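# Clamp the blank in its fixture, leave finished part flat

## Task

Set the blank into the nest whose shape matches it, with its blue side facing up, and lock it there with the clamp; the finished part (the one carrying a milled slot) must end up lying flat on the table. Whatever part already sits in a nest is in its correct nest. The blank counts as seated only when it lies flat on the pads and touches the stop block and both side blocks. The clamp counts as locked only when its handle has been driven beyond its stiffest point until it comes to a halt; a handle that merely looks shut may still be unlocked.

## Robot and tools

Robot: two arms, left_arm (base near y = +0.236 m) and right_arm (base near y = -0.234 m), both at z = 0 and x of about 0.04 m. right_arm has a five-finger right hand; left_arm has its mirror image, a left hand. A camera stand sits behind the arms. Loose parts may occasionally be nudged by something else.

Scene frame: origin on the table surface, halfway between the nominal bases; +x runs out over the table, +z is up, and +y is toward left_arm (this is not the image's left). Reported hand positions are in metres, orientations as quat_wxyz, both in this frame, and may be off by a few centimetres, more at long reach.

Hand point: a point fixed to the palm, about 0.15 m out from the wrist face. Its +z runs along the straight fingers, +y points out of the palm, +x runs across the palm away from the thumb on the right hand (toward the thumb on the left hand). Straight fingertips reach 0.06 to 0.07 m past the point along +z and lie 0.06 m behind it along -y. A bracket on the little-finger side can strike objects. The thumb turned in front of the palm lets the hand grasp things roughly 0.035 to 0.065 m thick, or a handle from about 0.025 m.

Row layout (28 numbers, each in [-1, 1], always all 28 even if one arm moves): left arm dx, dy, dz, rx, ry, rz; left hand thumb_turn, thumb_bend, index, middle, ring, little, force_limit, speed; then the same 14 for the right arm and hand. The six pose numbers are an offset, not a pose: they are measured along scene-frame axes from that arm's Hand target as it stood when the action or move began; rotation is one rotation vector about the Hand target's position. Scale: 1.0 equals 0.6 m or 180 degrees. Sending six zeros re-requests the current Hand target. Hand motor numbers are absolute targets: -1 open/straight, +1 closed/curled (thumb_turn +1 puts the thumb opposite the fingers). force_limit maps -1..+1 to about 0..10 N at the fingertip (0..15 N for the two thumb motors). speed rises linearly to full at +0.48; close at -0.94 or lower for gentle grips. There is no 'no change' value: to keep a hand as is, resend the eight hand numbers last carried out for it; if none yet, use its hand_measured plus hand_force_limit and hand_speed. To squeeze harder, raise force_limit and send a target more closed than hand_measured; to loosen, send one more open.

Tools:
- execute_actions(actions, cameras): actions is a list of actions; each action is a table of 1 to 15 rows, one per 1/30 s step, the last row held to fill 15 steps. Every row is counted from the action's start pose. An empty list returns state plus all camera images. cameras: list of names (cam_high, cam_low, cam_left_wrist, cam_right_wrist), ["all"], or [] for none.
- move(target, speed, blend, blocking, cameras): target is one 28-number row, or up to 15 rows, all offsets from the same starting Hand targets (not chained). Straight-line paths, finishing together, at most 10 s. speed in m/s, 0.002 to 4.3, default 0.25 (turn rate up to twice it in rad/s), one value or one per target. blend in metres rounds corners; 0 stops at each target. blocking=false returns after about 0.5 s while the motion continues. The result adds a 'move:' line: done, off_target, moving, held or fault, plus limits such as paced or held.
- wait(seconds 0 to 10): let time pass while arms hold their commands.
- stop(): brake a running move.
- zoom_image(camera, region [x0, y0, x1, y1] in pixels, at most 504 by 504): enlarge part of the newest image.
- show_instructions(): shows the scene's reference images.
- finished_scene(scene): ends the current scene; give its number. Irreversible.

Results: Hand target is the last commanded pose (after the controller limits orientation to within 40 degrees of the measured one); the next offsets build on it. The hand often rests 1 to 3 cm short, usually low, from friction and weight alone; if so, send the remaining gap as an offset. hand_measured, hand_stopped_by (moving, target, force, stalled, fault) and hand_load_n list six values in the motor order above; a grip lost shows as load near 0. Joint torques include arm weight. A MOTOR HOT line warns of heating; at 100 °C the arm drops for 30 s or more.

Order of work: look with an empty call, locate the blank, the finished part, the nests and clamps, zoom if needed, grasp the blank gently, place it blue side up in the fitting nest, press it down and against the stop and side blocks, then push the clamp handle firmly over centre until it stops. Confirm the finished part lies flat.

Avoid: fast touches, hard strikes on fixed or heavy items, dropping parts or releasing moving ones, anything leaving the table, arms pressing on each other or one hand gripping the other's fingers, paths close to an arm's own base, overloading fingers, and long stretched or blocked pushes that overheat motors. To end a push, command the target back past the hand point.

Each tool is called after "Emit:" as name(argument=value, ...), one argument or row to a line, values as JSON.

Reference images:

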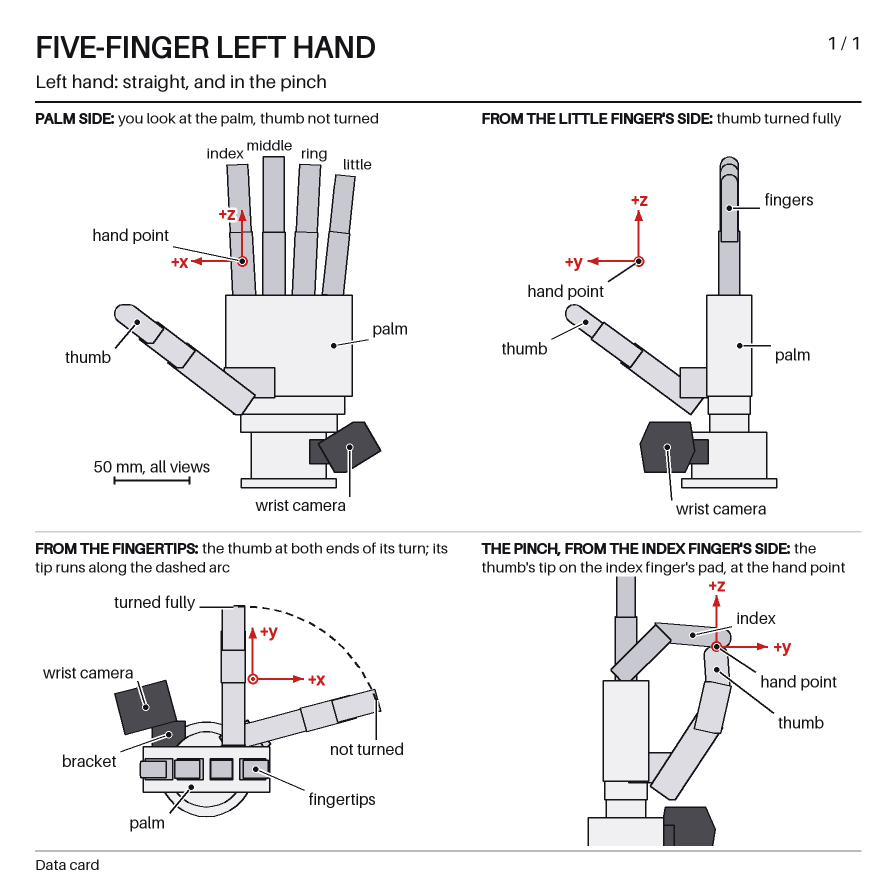

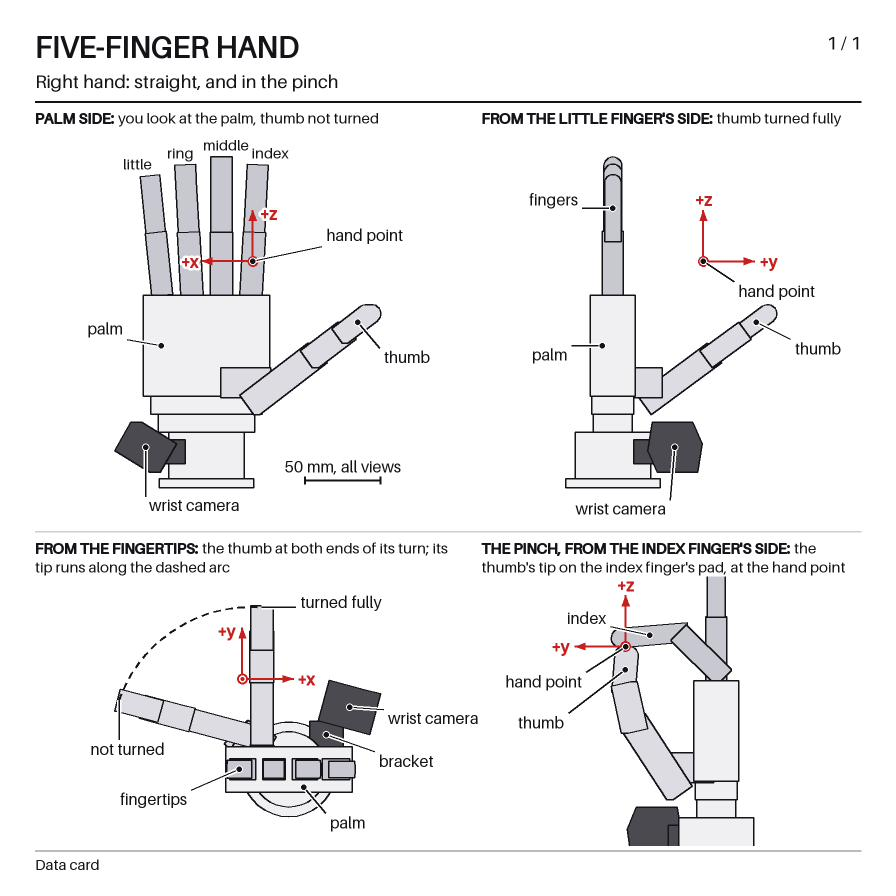

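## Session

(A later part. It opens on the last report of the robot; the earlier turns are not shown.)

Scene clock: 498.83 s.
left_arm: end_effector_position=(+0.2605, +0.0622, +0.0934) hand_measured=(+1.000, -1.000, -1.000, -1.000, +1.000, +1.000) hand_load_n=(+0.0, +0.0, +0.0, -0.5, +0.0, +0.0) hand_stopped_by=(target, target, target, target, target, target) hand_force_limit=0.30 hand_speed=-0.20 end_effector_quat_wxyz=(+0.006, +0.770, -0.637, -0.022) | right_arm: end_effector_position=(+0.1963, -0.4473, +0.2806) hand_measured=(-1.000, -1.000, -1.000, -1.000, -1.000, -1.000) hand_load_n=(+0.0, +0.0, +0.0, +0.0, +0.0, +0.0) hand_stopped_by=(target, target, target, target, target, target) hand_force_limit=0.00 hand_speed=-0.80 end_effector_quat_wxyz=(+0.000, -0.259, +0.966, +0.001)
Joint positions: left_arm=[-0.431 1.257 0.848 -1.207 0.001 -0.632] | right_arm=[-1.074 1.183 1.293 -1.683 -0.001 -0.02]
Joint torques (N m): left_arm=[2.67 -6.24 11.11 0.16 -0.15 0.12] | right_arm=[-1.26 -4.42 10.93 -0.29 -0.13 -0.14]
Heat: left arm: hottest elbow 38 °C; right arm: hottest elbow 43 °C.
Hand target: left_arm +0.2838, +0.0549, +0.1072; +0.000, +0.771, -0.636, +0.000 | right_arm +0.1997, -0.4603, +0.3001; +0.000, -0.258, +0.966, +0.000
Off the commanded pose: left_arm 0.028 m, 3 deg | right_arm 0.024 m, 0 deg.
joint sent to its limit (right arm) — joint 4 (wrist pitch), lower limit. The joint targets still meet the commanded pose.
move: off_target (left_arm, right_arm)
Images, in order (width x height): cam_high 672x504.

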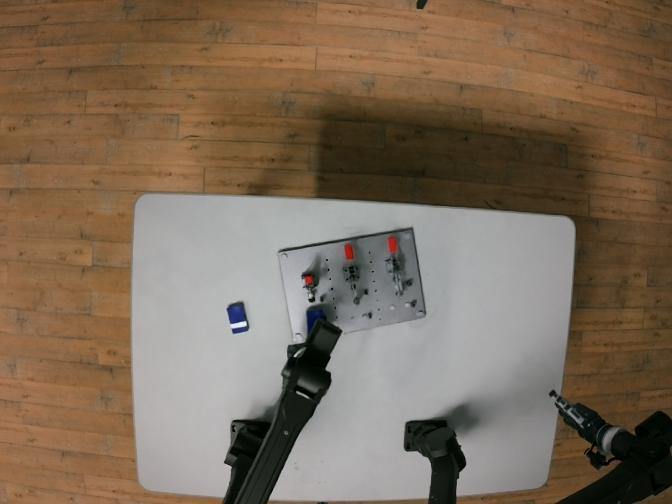

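Emit:
move(
  target=[
    [-0.05,-0.028,0.0,0,0,0,1,-1,-1,-1,1,1,0.3,-0.2,0,0,0,0,0,0,-1,-1,-1,-1,-1,-1,0,-0.8],
  ],
  speed=0.08,
  cameras=["cam_high"],
)

Emit:
zoom_image(
  camera="cam_high",
  region=[280, 285, 340, 365],
)

Scene clock: 504.33 s.
left_arm: end_effector_position=(+0.2512, +0.0421, +0.1001) hand_measured=(+1.000, -1.000, -1.000, -1.000, +1.000, +1.000) hand_load_n=(+0.0, +0.0, +0.0, +0.0, +0.0, +0.0) hand_stopped_by=(target, target, target, target, target, target) hand_force_limit=0.30 hand_speed=-0.20 end_effector_quat_wxyz=(+0.003, +0.771, -0.637, -0.009) | right_arm: end_effector_position=(+0.1963, -0.4473, +0.2806) hand_measured=(-1.000, -1.000, -1.000, -1.000, -1.000, -1.000) hand_load_n=(+0.0, +0.0, +0.0, +0.0, +0.0, +0.0) hand_stopped_by=(target, target, target, target, target, target) hand_force_limit=0.00 hand_speed=-0.80 end_effector_quat_wxyz=(+0.000, -0.259, +0.966, +0.001)
Joint positions: left_arm=[-0.502 1.23 0.848 -1.207 0.002 -0.705] | right_arm=[-1.074 1.183 1.293 -1.683 -0.001 -0.02]
Joint torques (N m): left_arm=[0.91 -8.18 8.14 -0.12 -0.15 -0.02] | right_arm=[-0.85 -4.37 11.3 -0.18 -0.08 -0.11]
Heat: left arm: hottest elbow 39 °C; right arm: hottest elbow 43 °C.
Hand target: left_arm +0.2538, +0.0380, +0.1073; +0.000, +0.771, -0.636, +0.000 | right_arm +0.1997, -0.4603, +0.3001; +0.000, -0.258, +0.966, +0.000
Off the commanded pose: left_arm 0.009 m, 1 deg | right_arm 0.024 m, 0 deg.
joint sent to its limit (right arm) — joint 4 (wrist pitch), lower limit. The joint targets still meet the commanded pose.
move: off_target (right_arm)
Images, in order (width x height): cam_high 672x504.

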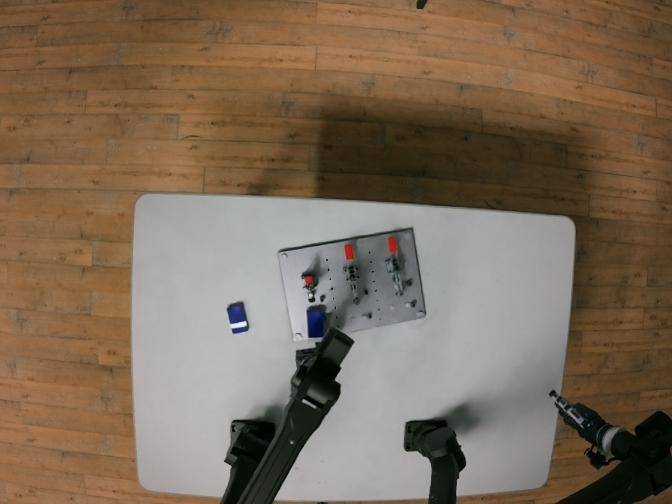

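Scaled by 6.300 from the camera's 672x504 image, which has a finer 960x720 frame.

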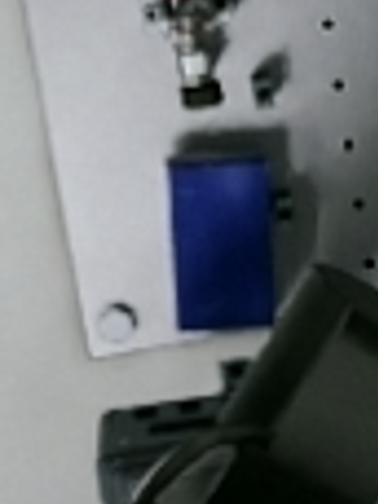

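Emit:
move(
  target=[
    [-0.003,0.02,0.0,0,0,0,1,-1,-1,-1,1,1,0.3,-0.2,0,0,0,0,0,0,-1,-1,-1,-1,-1,-1,0,-0.8],
    [0.0635,0.0178,0.002,0,0,0,1,-1,-1,-1,1,1,0.3,-0.2,0,0,0,0,0,0,-1,-1,-1,-1,-1,-1,0,-0.8],
  ],
  speed=0.05,
  cameras=["cam_high"],
)

Emit:
zoom_image(
  camera="cam_high",
  region=[280, 285, 340, 365],
)

Scene clock: 509.10 s.
left_arm: end_effector_position=(+0.2691, +0.0557, +0.0954) hand_measured=(+1.000, -1.000, -1.000, -1.000, +1.000, +1.000) hand_load_n=(+0.0, +0.0, +0.0, -0.5, +0.0, +0.0) hand_stopped_by=(target, target, target, target, target, target) hand_force_limit=0.30 hand_speed=-0.20 end_effector_quat_wxyz=(+0.006, +0.770, -0.637, -0.020) | right_arm: end_effector_position=(+0.1963, -0.4473, +0.2806) hand_measured=(-1.000, -1.000, -1.000, -1.000, -1.000, -1.000) hand_load_n=(+0.0, +0.0, +0.0, +0.0, +0.0, +0.0) hand_stopped_by=(target, target, target, target, target, target) hand_force_limit=0.00 hand_speed=-0.80 end_effector_quat_wxyz=(+0.000, -0.259, +0.966, +0.001)
Joint positions: left_arm=[-0.438 1.282 0.876 -1.207 0.002 -0.638] | right_arm=[-1.074 1.183 1.293 -1.683 -0.001 -0.02]
Joint torques (N m): left_arm=[2.67 -6.59 11.02 0.14 -0.19 0.11] | right_arm=[-0.56 -4.78 11.32 -0.14 -0.13 -0.15]
Heat: left arm: hottest elbow 39 °C; right arm: hottest elbow 43 °C.
Hand target: left_arm +0.2919, +0.0488, +0.1084; +0.000, +0.771, -0.636, +0.000 | right_arm +0.1997, -0.4603, +0.3001; +0.000, -0.258, +0.966, +0.000
Off the commanded pose: left_arm 0.027 m, 2 deg | right_arm 0.024 m, 0 deg.
joint sent to its limit (right arm) — joint 4 (wrist pitch), lower limit. The joint targets still meet the commanded pose.
move: off_target (left_arm, right_arm)
Images, in order (width x height): cam_high 672x504.

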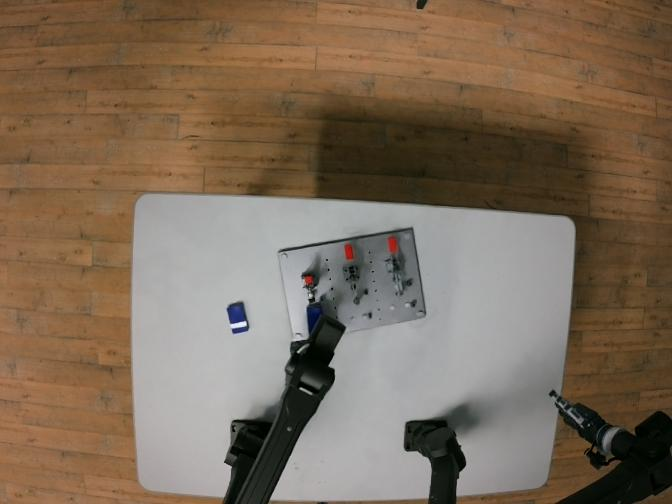

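Scaled by 6.300 from the camera's 672x504 image, which has a finer 960x720 frame.

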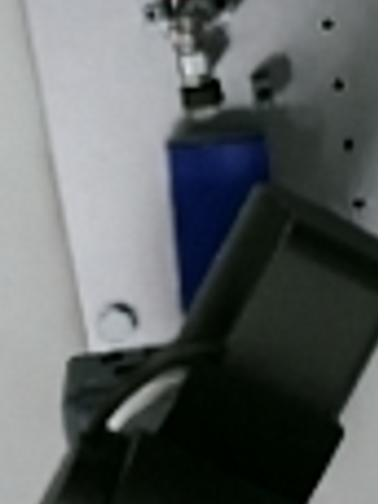

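Emit:
move(
  target=[
    [0.0327,0.0063,0.0,0,0,0,1,-1,-1,-1,1,1,0.3,-0.2,0,0,0,0,0,0,-1,-1,-1,-1,-1,-1,0,-0.8],
  ],
  speed=0.05,
  cameras=["cam_high"],
)

Emit:
zoom_image(
  camera="cam_high",
  region=[280, 285, 340, 365],
)

Scene clock: 511.43 s.
left_arm: end_effector_position=(+0.2796, +0.0582, +0.0961) hand_measured=(+1.000, -1.000, -1.000, -1.000, +1.000, +1.000) hand_load_n=(+0.0, +0.0, -3.0, -0.5, +0.0, +0.0) hand_stopped_by=(target, target, target, target, target, target) hand_force_limit=0.30 hand_speed=-0.20 end_effector_quat_wxyz=(+0.013, +0.764, -0.644, -0.026) | right_arm: end_effector_position=(+0.1963, -0.4473, +0.2806) hand_measured=(-1.000, -1.000, -1.000, -1.000, -1.000, -1.000) hand_load_n=(+0.0, +0.0, +0.5, +0.0, +0.0, +0.0) hand_stopped_by=(target, target, target, target, target, target) hand_force_limit=0.00 hand_speed=-0.80 end_effector_quat_wxyz=(+0.000, -0.259, +0.966, +0.001)
Joint positions: left_arm=[-0.413 1.32 0.908 -1.217 0.011 -0.594] | right_arm=[-1.074 1.183 1.293 -1.683 -0.001 -0.02]
Joint torques (N m): left_arm=[3.43 -6.77 11.54 0.57 -0.59 0.02] | right_arm=[-1.26 -4.25 11.12 -0.38 -0.14 -0.07]
Heat: left arm: hottest elbow 39 °C; right arm: hottest elbow 43 °C.
Hand target: left_arm +0.3115, +0.0525, +0.1084; +0.000, +0.771, -0.636, +0.000 | right_arm +0.1997, -0.4603, +0.3001; +0.000, -0.258, +0.966, +0.000
Off the commanded pose: left_arm 0.035 m, 4 deg | right_arm 0.024 m, 0 deg.
joint sent to its limit (right arm) — joint 4 (wrist pitch), lower limit. The joint targets still meet the commanded pose.
move: off_target (left_arm, right_arm)
Images, in order (width x height): cam_high 672x504.

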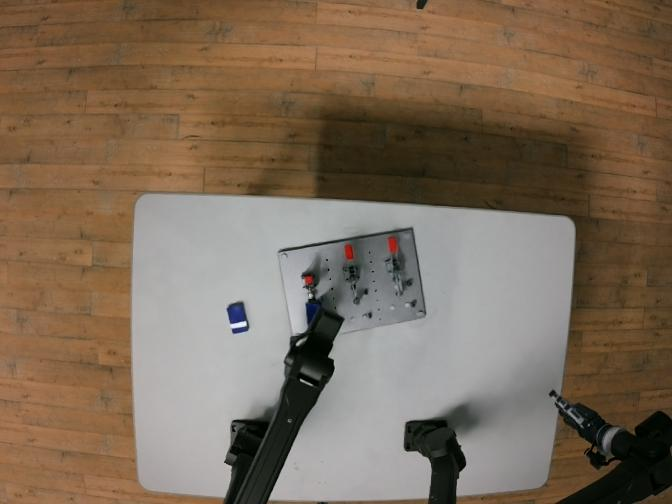

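Scaled by 6.300 from the camera's 672x504 image, which has a finer 960x720 frame.

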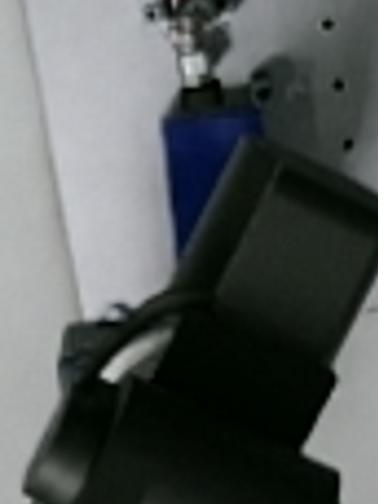

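Emit:
move(
  target=[
    [-0.0775,-0.004,-0.005,0,0,0,1,-1,-1,-1,1,1,0.3,-0.2,0,0,0,0,0,0,-1,-1,-1,-1,-1,-1,0,-0.8],
    [-0.0775,0.029,0.12,0,0,0,1,-1,-1,-1,1,1,0.3,-0.2,0,0,0,0,0,0,-1,-1,-1,-1,-1,-1,0,-0.8],
    [-0.0358,0.085,0.1,0,0,0,1,-1,-1,1,1,1,0.3,-0.2,0,0,0,0,0,0,-1,-1,-1,-1,-1,-1,0,-0.8],
    [-0.0358,0.083,0.01,0,0,0,1,-1,-1,1,1,1,0.3,-0.2,0,0,0,0,0,0,-1,-1,-1,-1,-1,-1,0,-0.8],
  ],
  speed=0.1,
  blend=[0.01,0.02,0.0,0],
  cameras=["cam_high","cam_low"],
)

Emit:
zoom_image(
  camera="cam_high",
  region=[280, 275, 340, 355],
)

Emit:
zoom_image(
  camera="cam_low",
  region=[350, 205, 410, 265],
)

Scene clock: 523.97 s.
left_arm: end_effector_position=(+0.2875, +0.1021, +0.1169) hand_measured=(+1.000, -1.000, -1.000, +1.000, +1.000, +1.000) hand_load_n=(+0.0, +0.0, +0.0, +0.0, +0.5, +0.0) hand_stopped_by=(target, target, target, target, target, target) hand_force_limit=0.30 hand_speed=-0.20 end_effector_quat_wxyz=(-0.001, +0.771, -0.636, +0.000) | right_arm: end_effector_position=(+0.1963, -0.4473, +0.2806) hand_measured=(-1.000, -1.000, -1.000, -1.000, -1.000, -1.000) hand_load_n=(+0.0, +0.0, +0.0, +0.0, +0.0, +0.0) hand_stopped_by=(target, target, target, target, target, target) hand_force_limit=0.00 hand_speed=-0.80 end_effector_quat_wxyz=(+0.000, -0.259, +0.966, +0.001)
Joint positions: left_arm=[-0.282 1.225 0.893 -1.238 -0.002 -0.486] | right_arm=[-1.074 1.183 1.293 -1.683 -0.001 -0.02]
Joint torques (N m): left_arm=[2.08 -6.36 7.39 0.44 -0.02 0.1] | right_arm=[-0.85 -5.6 11.07 -0.29 -0.09 -0.13]
Heat: left arm: hottest elbow 41 °C; right arm: hottest elbow 43 °C.
Hand target: left_arm +0.2899, +0.1024, +0.1143; +0.000, +0.772, -0.636, +0.000 | right_arm +0.1997, -0.4603, +0.3001; +0.000, -0.258, +0.966, +0.000
Off the commanded pose: left_arm 0.004 m, 0 deg | right_arm 0.024 m, 0 deg.
joint sent to its limit (right arm) — joint 4 (wrist pitch), lower limit. The joint targets still meet the commanded pose.
move: off_target (right_arm); target 3's new numbers were sent with left_arm's hand 0.026 m and 3 deg from that target
Images, in order (width x height): cam_high 672x504, cam_low 672x504.

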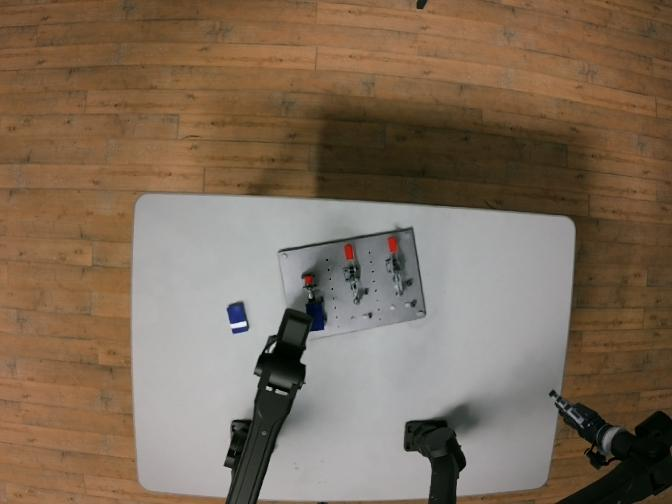

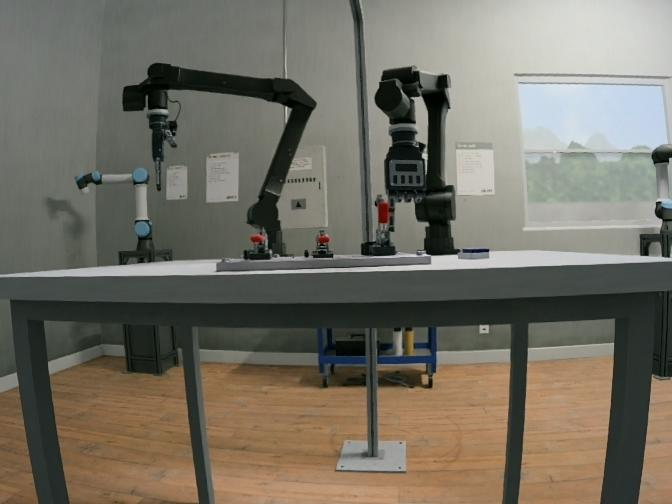

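Scaled by 6.300 from the camera's 672x504 image, which has a finer 960x720 frame.

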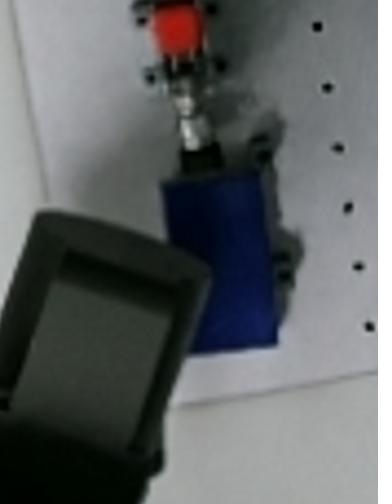

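Scaled by 8.400 from the camera's 672x504 image, which has a finer 960x720 frame.

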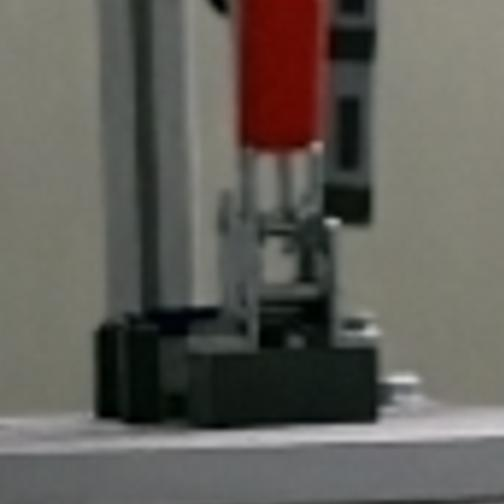

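Emit:
move(
  target=[
    [0,0,-0.055,0,0,0,1,-1,-1,1,1,1,0.3,-0.2,0,0,0,0,0,0,-1,-1,-1,-1,-1,-1,0,-0.8],
    [0.0038,-0.0197,-0.055,0,0,0,1,-1,-1,1,1,1,0.3,-0.2,0,0,0,0,0,0,-1,-1,-1,-1,-1,-1,0,-0.8],
  ],
  speed=0.06,
  cameras=["cam_high","cam_low"],
)

Emit:
zoom_image(
  camera="cam_high",
  region=[280, 275, 340, 355],
)

Emit:
zoom_image(
  camera="cam_low",
  region=[350, 205, 410, 265],
)

Scene clock: 527.93 s.
left_arm: end_effector_position=(+0.2862, +0.0956, +0.0809) hand_measured=(+1.000, -1.000, -1.000, +1.000, +1.000, +1.000) hand_load_n=(+0.0, +0.0, +0.0, +0.5, +0.0, +0.0) hand_stopped_by=(target, target, target, target, target, target) hand_force_limit=0.30 hand_speed=-0.20 end_effector_quat_wxyz=(+0.001, +0.771, -0.637, -0.005) | right_arm: end_effector_position=(+0.1963, -0.4473, +0.2806) hand_measured=(-1.000, -1.000, -1.000, -1.000, -1.000, -1.000) hand_load_n=(+0.0, +0.0, +0.0, +0.0, +0.0, +0.0) hand_stopped_by=(target, target, target, target, target, target) hand_force_limit=0.00 hand_speed=-0.80 end_effector_quat_wxyz=(+0.000, -0.259, +0.966, +0.001)
Joint positions: left_arm=[-0.303 1.276 0.833 -1.137 -0.001 -0.506] | right_arm=[-1.074 1.183 1.293 -1.683 -0.001 -0.02]
Joint torques (N m): left_arm=[1.03 -6.59 7.97 0.43 -0.04 -0.01] | right_arm=[-0.79 -5.19 11.02 -0.1 -0.09 -0.13]
Heat: left arm: hottest elbow 40 °C; right arm: hottest elbow 43 °C.
Hand target: left_arm +0.2922, +0.0905, +0.0814; +0.000, +0.771, -0.636, +0.000 | right_arm +0.1997, -0.4603, +0.3001; +0.000, -0.258, +0.966, +0.000
Off the commanded pose: left_arm 0.008 m, 1 deg | right_arm 0.024 m, 0 deg.
joint sent to its limit (right arm) — joint 4 (wrist pitch), lower limit. The joint targets still meet the commanded pose.
move: off_target (right_arm)
Images, in order (width x height): cam_high 672x504, cam_low 672x504.

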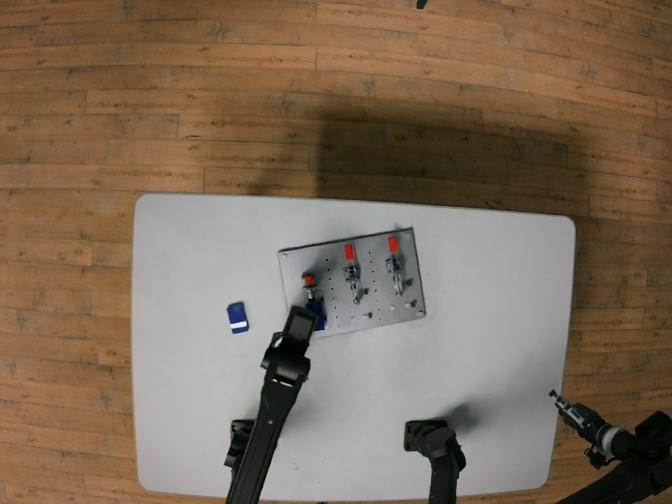

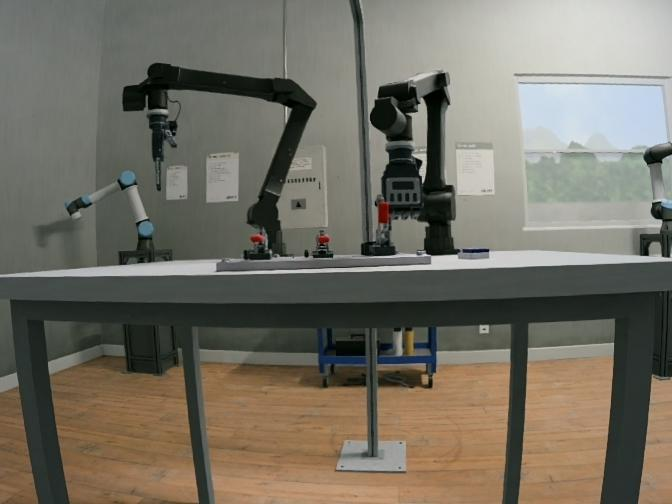

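Scaled by 6.300 from the camera's 672x504 image, which has a finer 960x720 frame.

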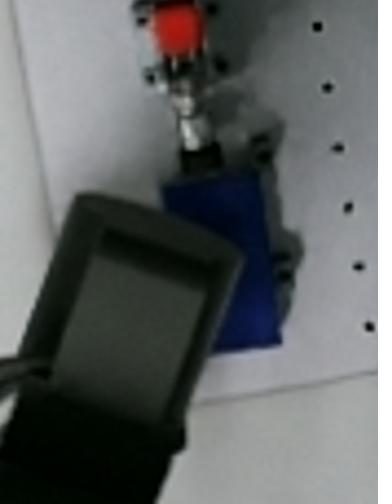

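Scaled by 8.400 from the camera's 672x504 image, which has a finer 960x720 frame.

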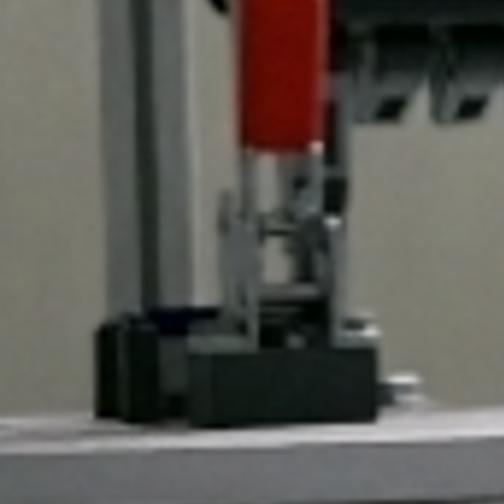

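Emit:
move(
  target=[
    [0.0013,-0.008,0,0,0,0,1,-1,-1,1,1,1,0.3,-0.2,0,0,0,0,0,0,-1,-1,-1,-1,-1,-1,0,-0.8],
  ],
  speed=0.05,
  cameras=["cam_high"],
)

Emit:
zoom_image(
  camera="cam_high",
  region=[280, 275, 340, 355],
)

Scene clock: 529.80 s.
left_arm: end_effector_position=(+0.2855, +0.0934, +0.0799) hand_measured=(+1.000, -1.000, -1.000, +1.000, +1.000, +1.000) hand_load_n=(+0.0, -0.5, +0.0, +0.0, +0.0, +0.0) hand_stopped_by=(target, target, target, target, target, target) hand_force_limit=0.30 hand_speed=-0.20 end_effector_quat_wxyz=(+0.001, +0.772, -0.635, -0.007) | right_arm: end_effector_position=(+0.1963, -0.4473, +0.2806) hand_measured=(-1.000, -1.000, -1.000, -1.000, -1.000, -1.000) hand_load_n=(+0.0, +0.0, +0.0, +0.0, +0.0, +0.0) hand_stopped_by=(target, target, target, target, target, target) hand_force_limit=0.00 hand_speed=-0.80 end_effector_quat_wxyz=(+0.000, -0.259, +0.966, +0.001)
Joint positions: left_arm=[-0.311 1.28 0.833 -1.137 -0.003 -0.518] | right_arm=[-1.074 1.183 1.293 -1.683 -0.001 -0.02]
Joint torques (N m): left_arm=[0.5 -6.36 8.35 0.46 0.03 -0.03] | right_arm=[-1.26 -5.3 11.07 -0.2 -0.11 -0.11]
Heat: left arm: hottest elbow 40 °C; right arm: hottest elbow 43 °C.
Hand target: left_arm +0.2930, +0.0858, +0.0814; +0.000, +0.771, -0.636, +0.000 | right_arm +0.1997, -0.4603, +0.3001; +0.000, -0.258, +0.966, +0.000
Off the commanded pose: left_arm 0.011 m, 1 deg | right_arm 0.024 m, 0 deg.
joint sent to its limit (right arm) — joint 4 (wrist pitch), lower limit. The joint targets still meet the commanded pose.
move: off_target (left_arm, right_arm)
Images, in order (width x height): cam_high 672x504.

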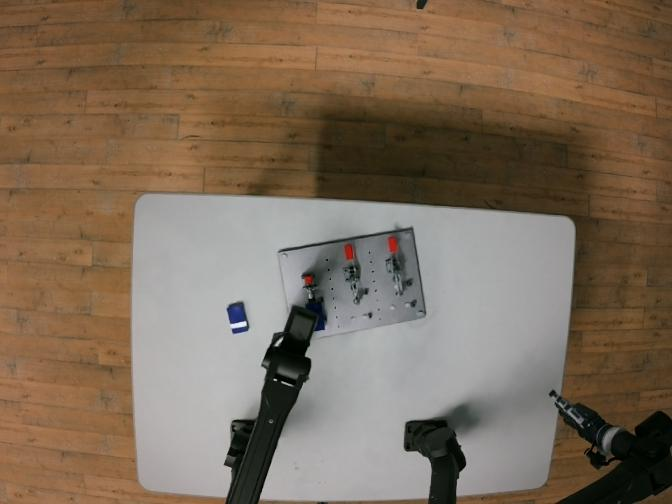

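Scaled by 6.300 from the camera's 672x504 image, which has a finer 960x720 frame.

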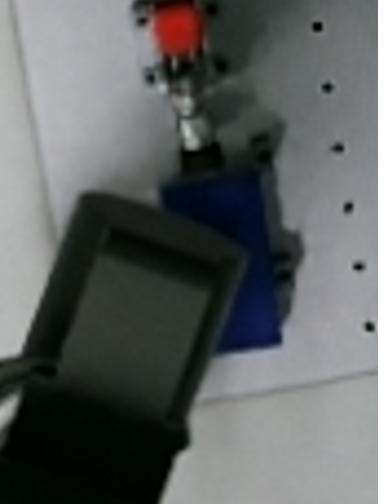

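Emit:
move(
  target=[
    [0.0032,-0.0165,0,0,0,0,1,-1,-1,1,1,1,0.3,-0.2,0,0,0,0,0,0,-1,-1,-1,-1,-1,-1,0,-0.8],
  ],
  speed=0.05,
  cameras=["cam_high"],
)

Emit:
zoom_image(
  camera="cam_high",
  region=[280, 275, 340, 355],
)

Scene clock: 531.87 s.
left_arm: end_effector_position=(+0.2844, +0.0904, +0.0763) hand_measured=(+1.000, -1.000, -1.000, +1.000, +1.000, +1.000) hand_load_n=(+0.0, +0.0, +0.0, +0.5, +0.0, +0.0) hand_stopped_by=(target, target, target, target, target, target) hand_force_limit=0.30 hand_speed=-0.20 end_effector_quat_wxyz=(-0.003, +0.775, -0.631, -0.014) | right_arm: end_effector_position=(+0.1963, -0.4473, +0.2806) hand_measured=(-1.000, -1.000, -1.000, -1.000, -1.000, -1.000) hand_load_n=(+0.0, +0.0, +0.0, +0.0, +0.0, +0.0) hand_stopped_by=(target, target, target, target, target, target) hand_force_limit=0.00 hand_speed=-0.80 end_effector_quat_wxyz=(+0.000, -0.259, +0.966, +0.001)
Joint positions: left_arm=[-0.327 1.291 0.833 -1.137 -0.015 -0.544] | right_arm=[-1.074 1.183 1.293 -1.683 -0.001 -0.02]
Joint torques (N m): left_arm=[-0.32 -6.3 9.17 0.46 0.57 -0.01] | right_arm=[-1.49 -4.6 11.03 -0.34 -0.06 -0.19]
Heat: left arm: hottest elbow 40 °C; right arm: hottest elbow 43 °C.
Hand target: left_arm +0.2949, +0.0758, +0.0814; +0.000, +0.771, -0.636, +0.000 | right_arm +0.1997, -0.4603, +0.3001; +0.000, -0.258, +0.966, +0.000
Off the commanded pose: left_arm 0.019 m, 2 deg | right_arm 0.024 m, 0 deg.
joint sent to its limit (right arm) — joint 4 (wrist pitch), lower limit. The joint targets still meet the commanded pose.
move: off_target (left_arm, right_arm)
Images, in order (width x height): cam_high 672x504.

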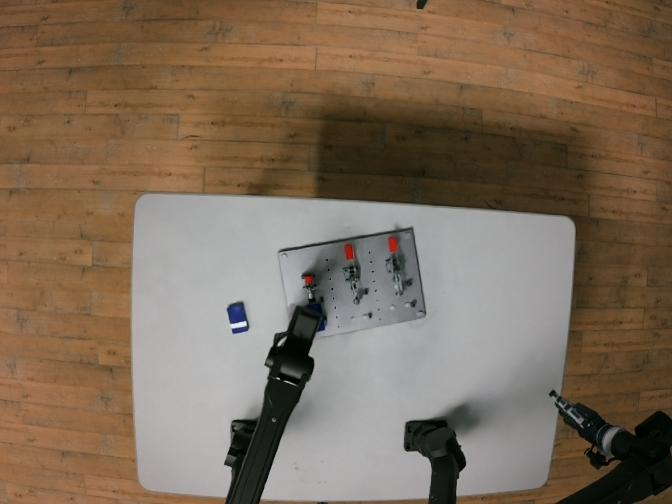

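Scaled by 6.300 from the camera's 672x504 image, which has a finer 960x720 frame.

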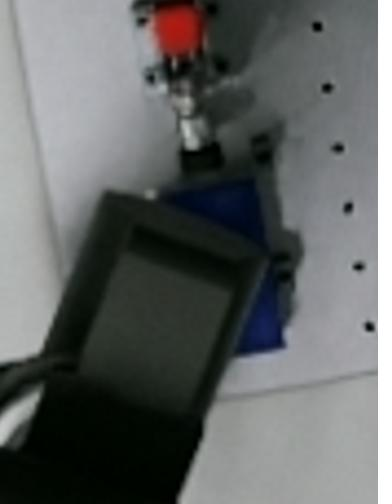

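Emit:
move(
  target=[
    [-0.0065,0.037,0.006,0,0,0,1,-1,-1,1,1,1,0.3,-0.2,0,0,0,0,0,0,-1,-1,-1,-1,-1,-1,0,-0.8],
    [-0.055,0.0,0.131,0,0,0,1,-1,-1,-1,1,1,0.3,-0.1,0,0,0,0,0,0,-1,-1,-1,-1,-1,-1,0,-0.8],
    [-0.055,-0.045,0.131,0,0,0,1,-1,-1,-1,1,1,0.3,-0.1,0,0,0,0,0,0,-1,-1,-1,-1,-1,-1,0,-0.8],
    [-0.055,-0.045,0.016,0,0,0,1,-1,-1,-1,1,1,0.3,-0.1,0,0,0,0,0,0,-1,-1,-1,-1,-1,-1,0,-0.8],
  ],
  speed=0.1,
  blend=[0.0,0.02,0.0,0],
  cameras=["cam_high","cam_low"],
)

Emit:
zoom_image(
  camera="cam_high",
  region=[280, 275, 340, 355],
)

Emit:
zoom_image(
  camera="cam_low",
  region=[350, 205, 410, 265],
)

Scene clock: 539.53 s.
left_arm: end_effector_position=(+0.2614, +0.0517, +0.0942) hand_measured=(+1.000, -1.000, -1.000, -1.000, +1.000, +1.000) hand_load_n=(+0.0, +0.0, +0.0, +0.0, +0.0, +0.0) hand_stopped_by=(target, target, target, target, target, target) hand_force_limit=0.30 hand_speed=-0.10 end_effector_quat_wxyz=(+0.001, +0.772, -0.636, +0.001) | right_arm: end_effector_position=(+0.1963, -0.4473, +0.2806) hand_measured=(-1.000, -1.000, -1.000, -1.000, -1.000, -1.000) hand_load_n=(-0.5, -0.5, +0.0, +0.0, +0.0, +0.0) hand_stopped_by=(target, target, target, target, target, target) hand_force_limit=0.00 hand_speed=-0.80 end_effector_quat_wxyz=(+0.000, -0.259, +0.966, +0.001)
Joint positions: left_arm=[-0.459 1.234 0.835 -1.171 0.002 -0.663] | right_arm=[-1.074 1.183 1.293 -1.683 -0.001 -0.02]
Joint torques (N m): left_arm=[0.91 -6.24 7.19 0.5 -0.18 -0.02] | right_arm=[-0.85 -4.54 11 -0.34 -0.11 -0.13]
Heat: left arm: hottest elbow 40 °C; right arm: hottest elbow 43 °C.
Hand target: left_arm +0.2620, +0.0488, +0.0910; +0.000, +0.771, -0.636, +0.000 | right_arm +0.1997, -0.4603, +0.3001; +0.000, -0.258, +0.966, +0.000
Off the commanded pose: left_arm 0.004 m, 0 deg | right_arm 0.024 m, 0 deg.
joint sent to its limit (right arm) — joint 4 (wrist pitch), lower limit. The joint targets still meet the commanded pose.
move: off_target (right_arm); blend cut to 0 m at target 2; target 2's new numbers were sent with left_arm's hand 0.026 m and 3 deg from that target
Images, in order (width x height): cam_high 672x504, cam_low 672x504.

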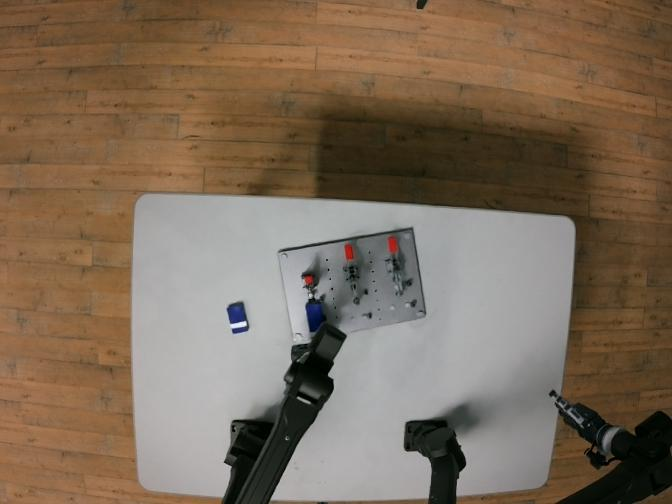

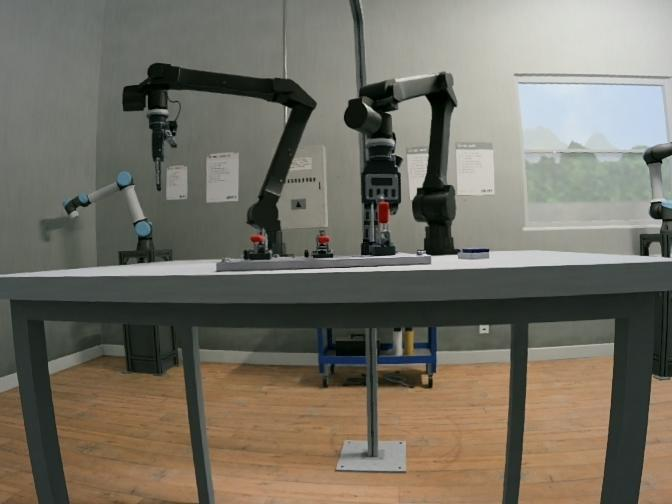

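Scaled by 6.300 from the camera's 672x504 image, which has a finer 960x720 frame.

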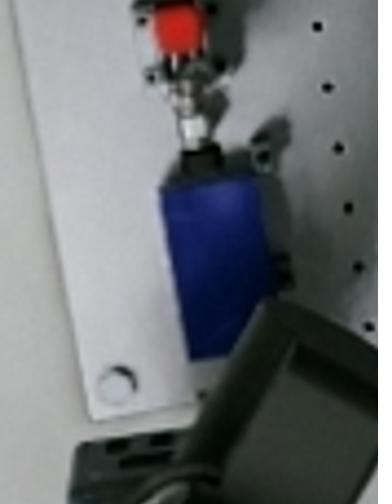

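Scaled by 8.400 from the camera's 672x504 image, which has a finer 960x720 frame.

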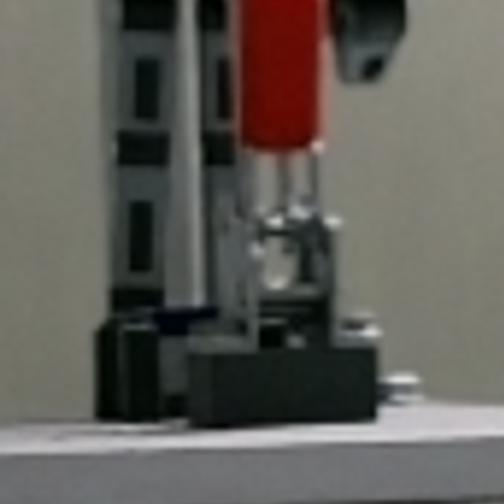

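Emit:
move(
  target=[
    [0.0783,0.0012,0.0267,0,0,0,1,-1,-1,-1,1,1,0.3,-0.1,0,0,0,0,0,0,-1,-1,-1,-1,-1,-1,0,-0.8],
  ],
  speed=0.05,
  cameras=["cam_high"],
)

Emit:
zoom_image(
  camera="cam_high",
  region=[280, 275, 340, 355],
)

Scene clock: 542.50 s.
left_arm: end_effector_position=(+0.2874, +0.0555, +0.0930) hand_measured=(+1.000, -1.000, -1.000, -1.000, +1.000, +1.000) hand_load_n=(+0.0, +0.0, +0.0, -0.5, +0.0, +0.0) hand_stopped_by=(target, target, target, target, target, target) hand_force_limit=0.30 hand_speed=-0.10 end_effector_quat_wxyz=(+0.006, +0.771, -0.636, -0.018) | right_arm: end_effector_position=(+0.1963, -0.4473, +0.2806) hand_measured=(-1.000, -1.000, -1.000, -1.000, -1.000, -1.000) hand_load_n=(+0.0, +0.0, +0.0, +0.0, +0.0, +0.0) hand_stopped_by=(target, target, target, target, target, target) hand_force_limit=0.00 hand_speed=-0.80 end_effector_quat_wxyz=(+0.000, -0.259, +0.966, +0.001)
Joint positions: left_arm=[-0.414 1.326 0.909 -1.192 0.002 -0.618] | right_arm=[-1.074 1.183 1.293 -1.683 -0.001 -0.02]
Joint torques (N m): left_arm=[2.49 -7.47 11.07 -0.14 -0.18 0.14] | right_arm=[-0.79 -4.78 11.14 -0.34 -0.17 -0.17]
Heat: left arm: hottest elbow 40 °C; right arm: hottest elbow 43 °C.
Hand target: left_arm +0.3089, +0.0495, +0.1070; +0.000, +0.771, -0.636, +0.000 | right_arm +0.1997, -0.4603, +0.3001; +0.000, -0.258, +0.966, +0.000
Off the commanded pose: left_arm 0.026 m, 2 deg | right_arm 0.024 m, 0 deg.
joint sent to its limit (right arm) — joint 4 (wrist pitch), lower limit. The joint targets still meet the commanded pose.
move: off_target (left_arm, right_arm)
Images, in order (width x height): cam_high 672x504.

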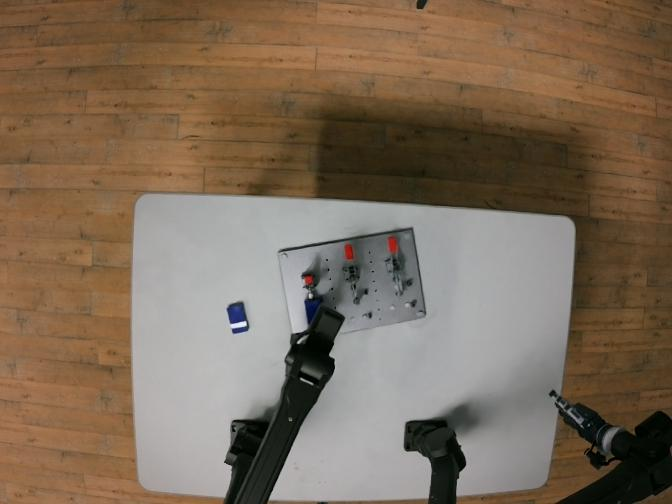

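Scaled by 6.300 from the camera's 672x504 image, which has a finer 960x720 frame.

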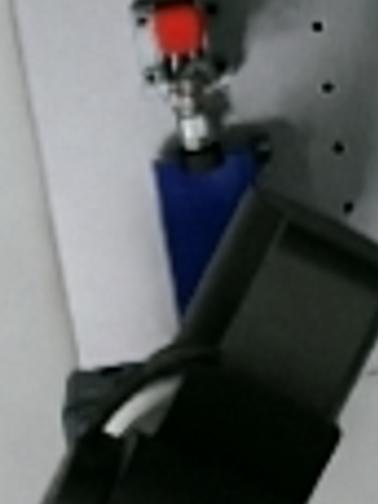

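Emit:
move(
  target=[
    [0.0196,0.0038,0.0,0,0,0,1,-1,-1,-1,1,1,0.3,-0.1,0,0,0,0,0,0,-1,-1,-1,-1,-1,-1,0,-0.8],
  ],
  speed=0.04,
  cameras=["cam_high"],
)

Emit:
zoom_image(
  camera="cam_high",
  region=[280, 275, 340, 355],
)

Scene clock: 544.07 s.
left_arm: end_effector_position=(+0.2939, +0.0572, +0.0938) hand_measured=(+1.000, -1.000, -1.000, -1.000, +1.000, +1.000) hand_load_n=(+0.0, +0.0, +0.0, -2.0, +0.0, +0.0) hand_stopped_by=(target, target, target, target, target, target) hand_force_limit=0.30 hand_speed=-0.10 end_effector_quat_wxyz=(+0.009, +0.769, -0.638, -0.023) | right_arm: end_effector_position=(+0.1963, -0.4473, +0.2806) hand_measured=(-1.000, -1.000, -1.000, -1.000, -1.000, -1.000) hand_load_n=(+0.0, +0.0, +0.0, +0.5, +0.0, +0.0) hand_stopped_by=(target, target, target, target, target, target) hand_force_limit=0.00 hand_speed=-0.80 end_effector_quat_wxyz=(+0.000, -0.259, +0.966, +0.001)
Joint positions: left_arm=[-0.4 1.348 0.93 -1.201 0.005 -0.598] | right_arm=[-1.074 1.183 1.293 -1.683 -0.001 -0.02]
Joint torques (N m): left_arm=[2.96 -7.53 11.33 0.23 -0.32 0.1] | right_arm=[-1.14 -4.6 11.45 -0.24 -0.12 -0.11]
Heat: left arm: hottest elbow 40 °C; right arm: hottest elbow 43 °C.
Hand target: left_arm +0.3208, +0.0517, +0.1071; +0.000, +0.771, -0.636, +0.000 | right_arm +0.1997, -0.4603, +0.3001; +0.000, -0.258, +0.966, +0.000
Off the commanded pose: left_arm 0.030 m, 3 deg | right_arm 0.024 m, 0 deg.
joint sent to its limit (right arm) — joint 4 (wrist pitch), lower limit. The joint targets still meet the commanded pose.
move: off_target (left_arm, right_arm)
Images, in order (width x height): cam_high 672x504.

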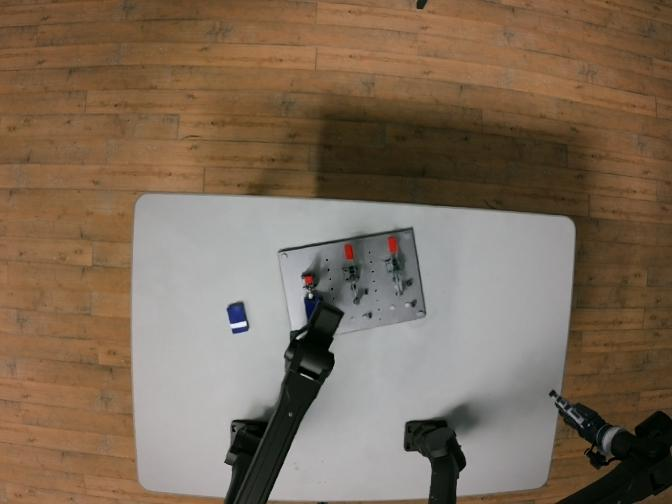

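Scaled by 6.300 from the camera's 672x504 image, which has a finer 960x720 frame.

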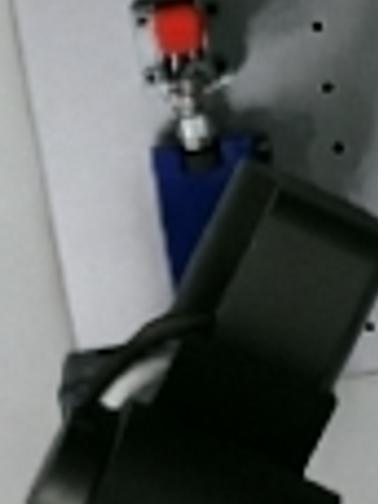

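Emit:
move(
  target=[
    [0.0163,0.0032,0.0,0,0,0,1,-1,-1,-1,1,1,0.3,-0.1,0,0,0,0,0,0,-1,-1,-1,-1,-1,-1,0,-0.8],
  ],
  speed=0.04,
  cameras=["cam_high"],
)

Emit:
zoom_image(
  camera="cam_high",
  region=[280, 275, 340, 355],
)

Scene clock: 546.00 s.
left_arm: end_effector_position=(+0.2951, +0.0581, +0.0945) hand_measured=(+1.000, -1.000, -1.000, -1.000, +1.000, +1.000) hand_load_n=(+0.0, +0.0, +0.0, -4.0, +0.0, +0.0) hand_stopped_by=(target, target, target, target, target, target) hand_force_limit=0.30 hand_speed=-0.10 end_effector_quat_wxyz=(+0.016, +0.766, -0.641, -0.030) | right_arm: end_effector_position=(+0.1963, -0.4473, +0.2806) hand_measured=(-1.000, -1.000, -1.000, -1.000, -1.000, -1.000) hand_load_n=(+0.0, +0.0, +0.0, +0.0, +0.0, +0.0) hand_stopped_by=(target, target, target, target, target, target) hand_force_limit=0.00 hand_speed=-0.80 end_effector_quat_wxyz=(+0.000, -0.259, +0.966, +0.001)
Joint positions: left_arm=[-0.392 1.365 0.944 -1.216 0.014 -0.582] | right_arm=[-1.074 1.183 1.293 -1.683 -0.001 -0.02]
Joint torques (N m): left_arm=[3.6 -7.53 11.79 0.73 -0.7 0.11] | right_arm=[-1.26 -5.13 11.26 -0.18 -0.15 -0.09]
Heat: left arm: hottest elbow 41 °C; right arm: hottest elbow 43 °C.
Hand target: left_arm +0.3304, +0.0537, +0.1070; +0.000, +0.771, -0.636, +0.000 | right_arm +0.1997, -0.4603, +0.3001; +0.000, -0.258, +0.966, +0.000
Off the commanded pose: left_arm 0.038 m, 4 deg | right_arm 0.024 m, 0 deg.
joint sent to its limit (right arm) — joint 4 (wrist pitch), lower limit. The joint targets still meet the commanded pose.
move: off_target (left_arm, right_arm)
Images, in order (width x height): cam_high 672x504.

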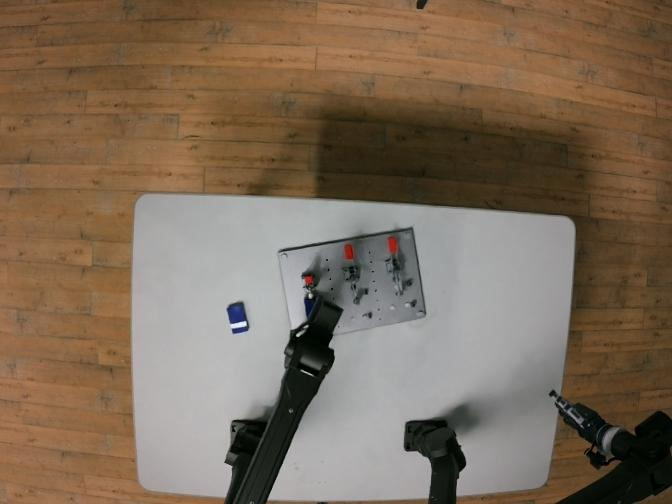

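Scaled by 6.300 from the camera's 672x504 image, which has a finer 960x720 frame.

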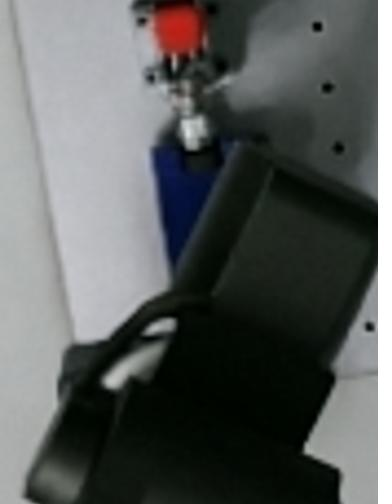

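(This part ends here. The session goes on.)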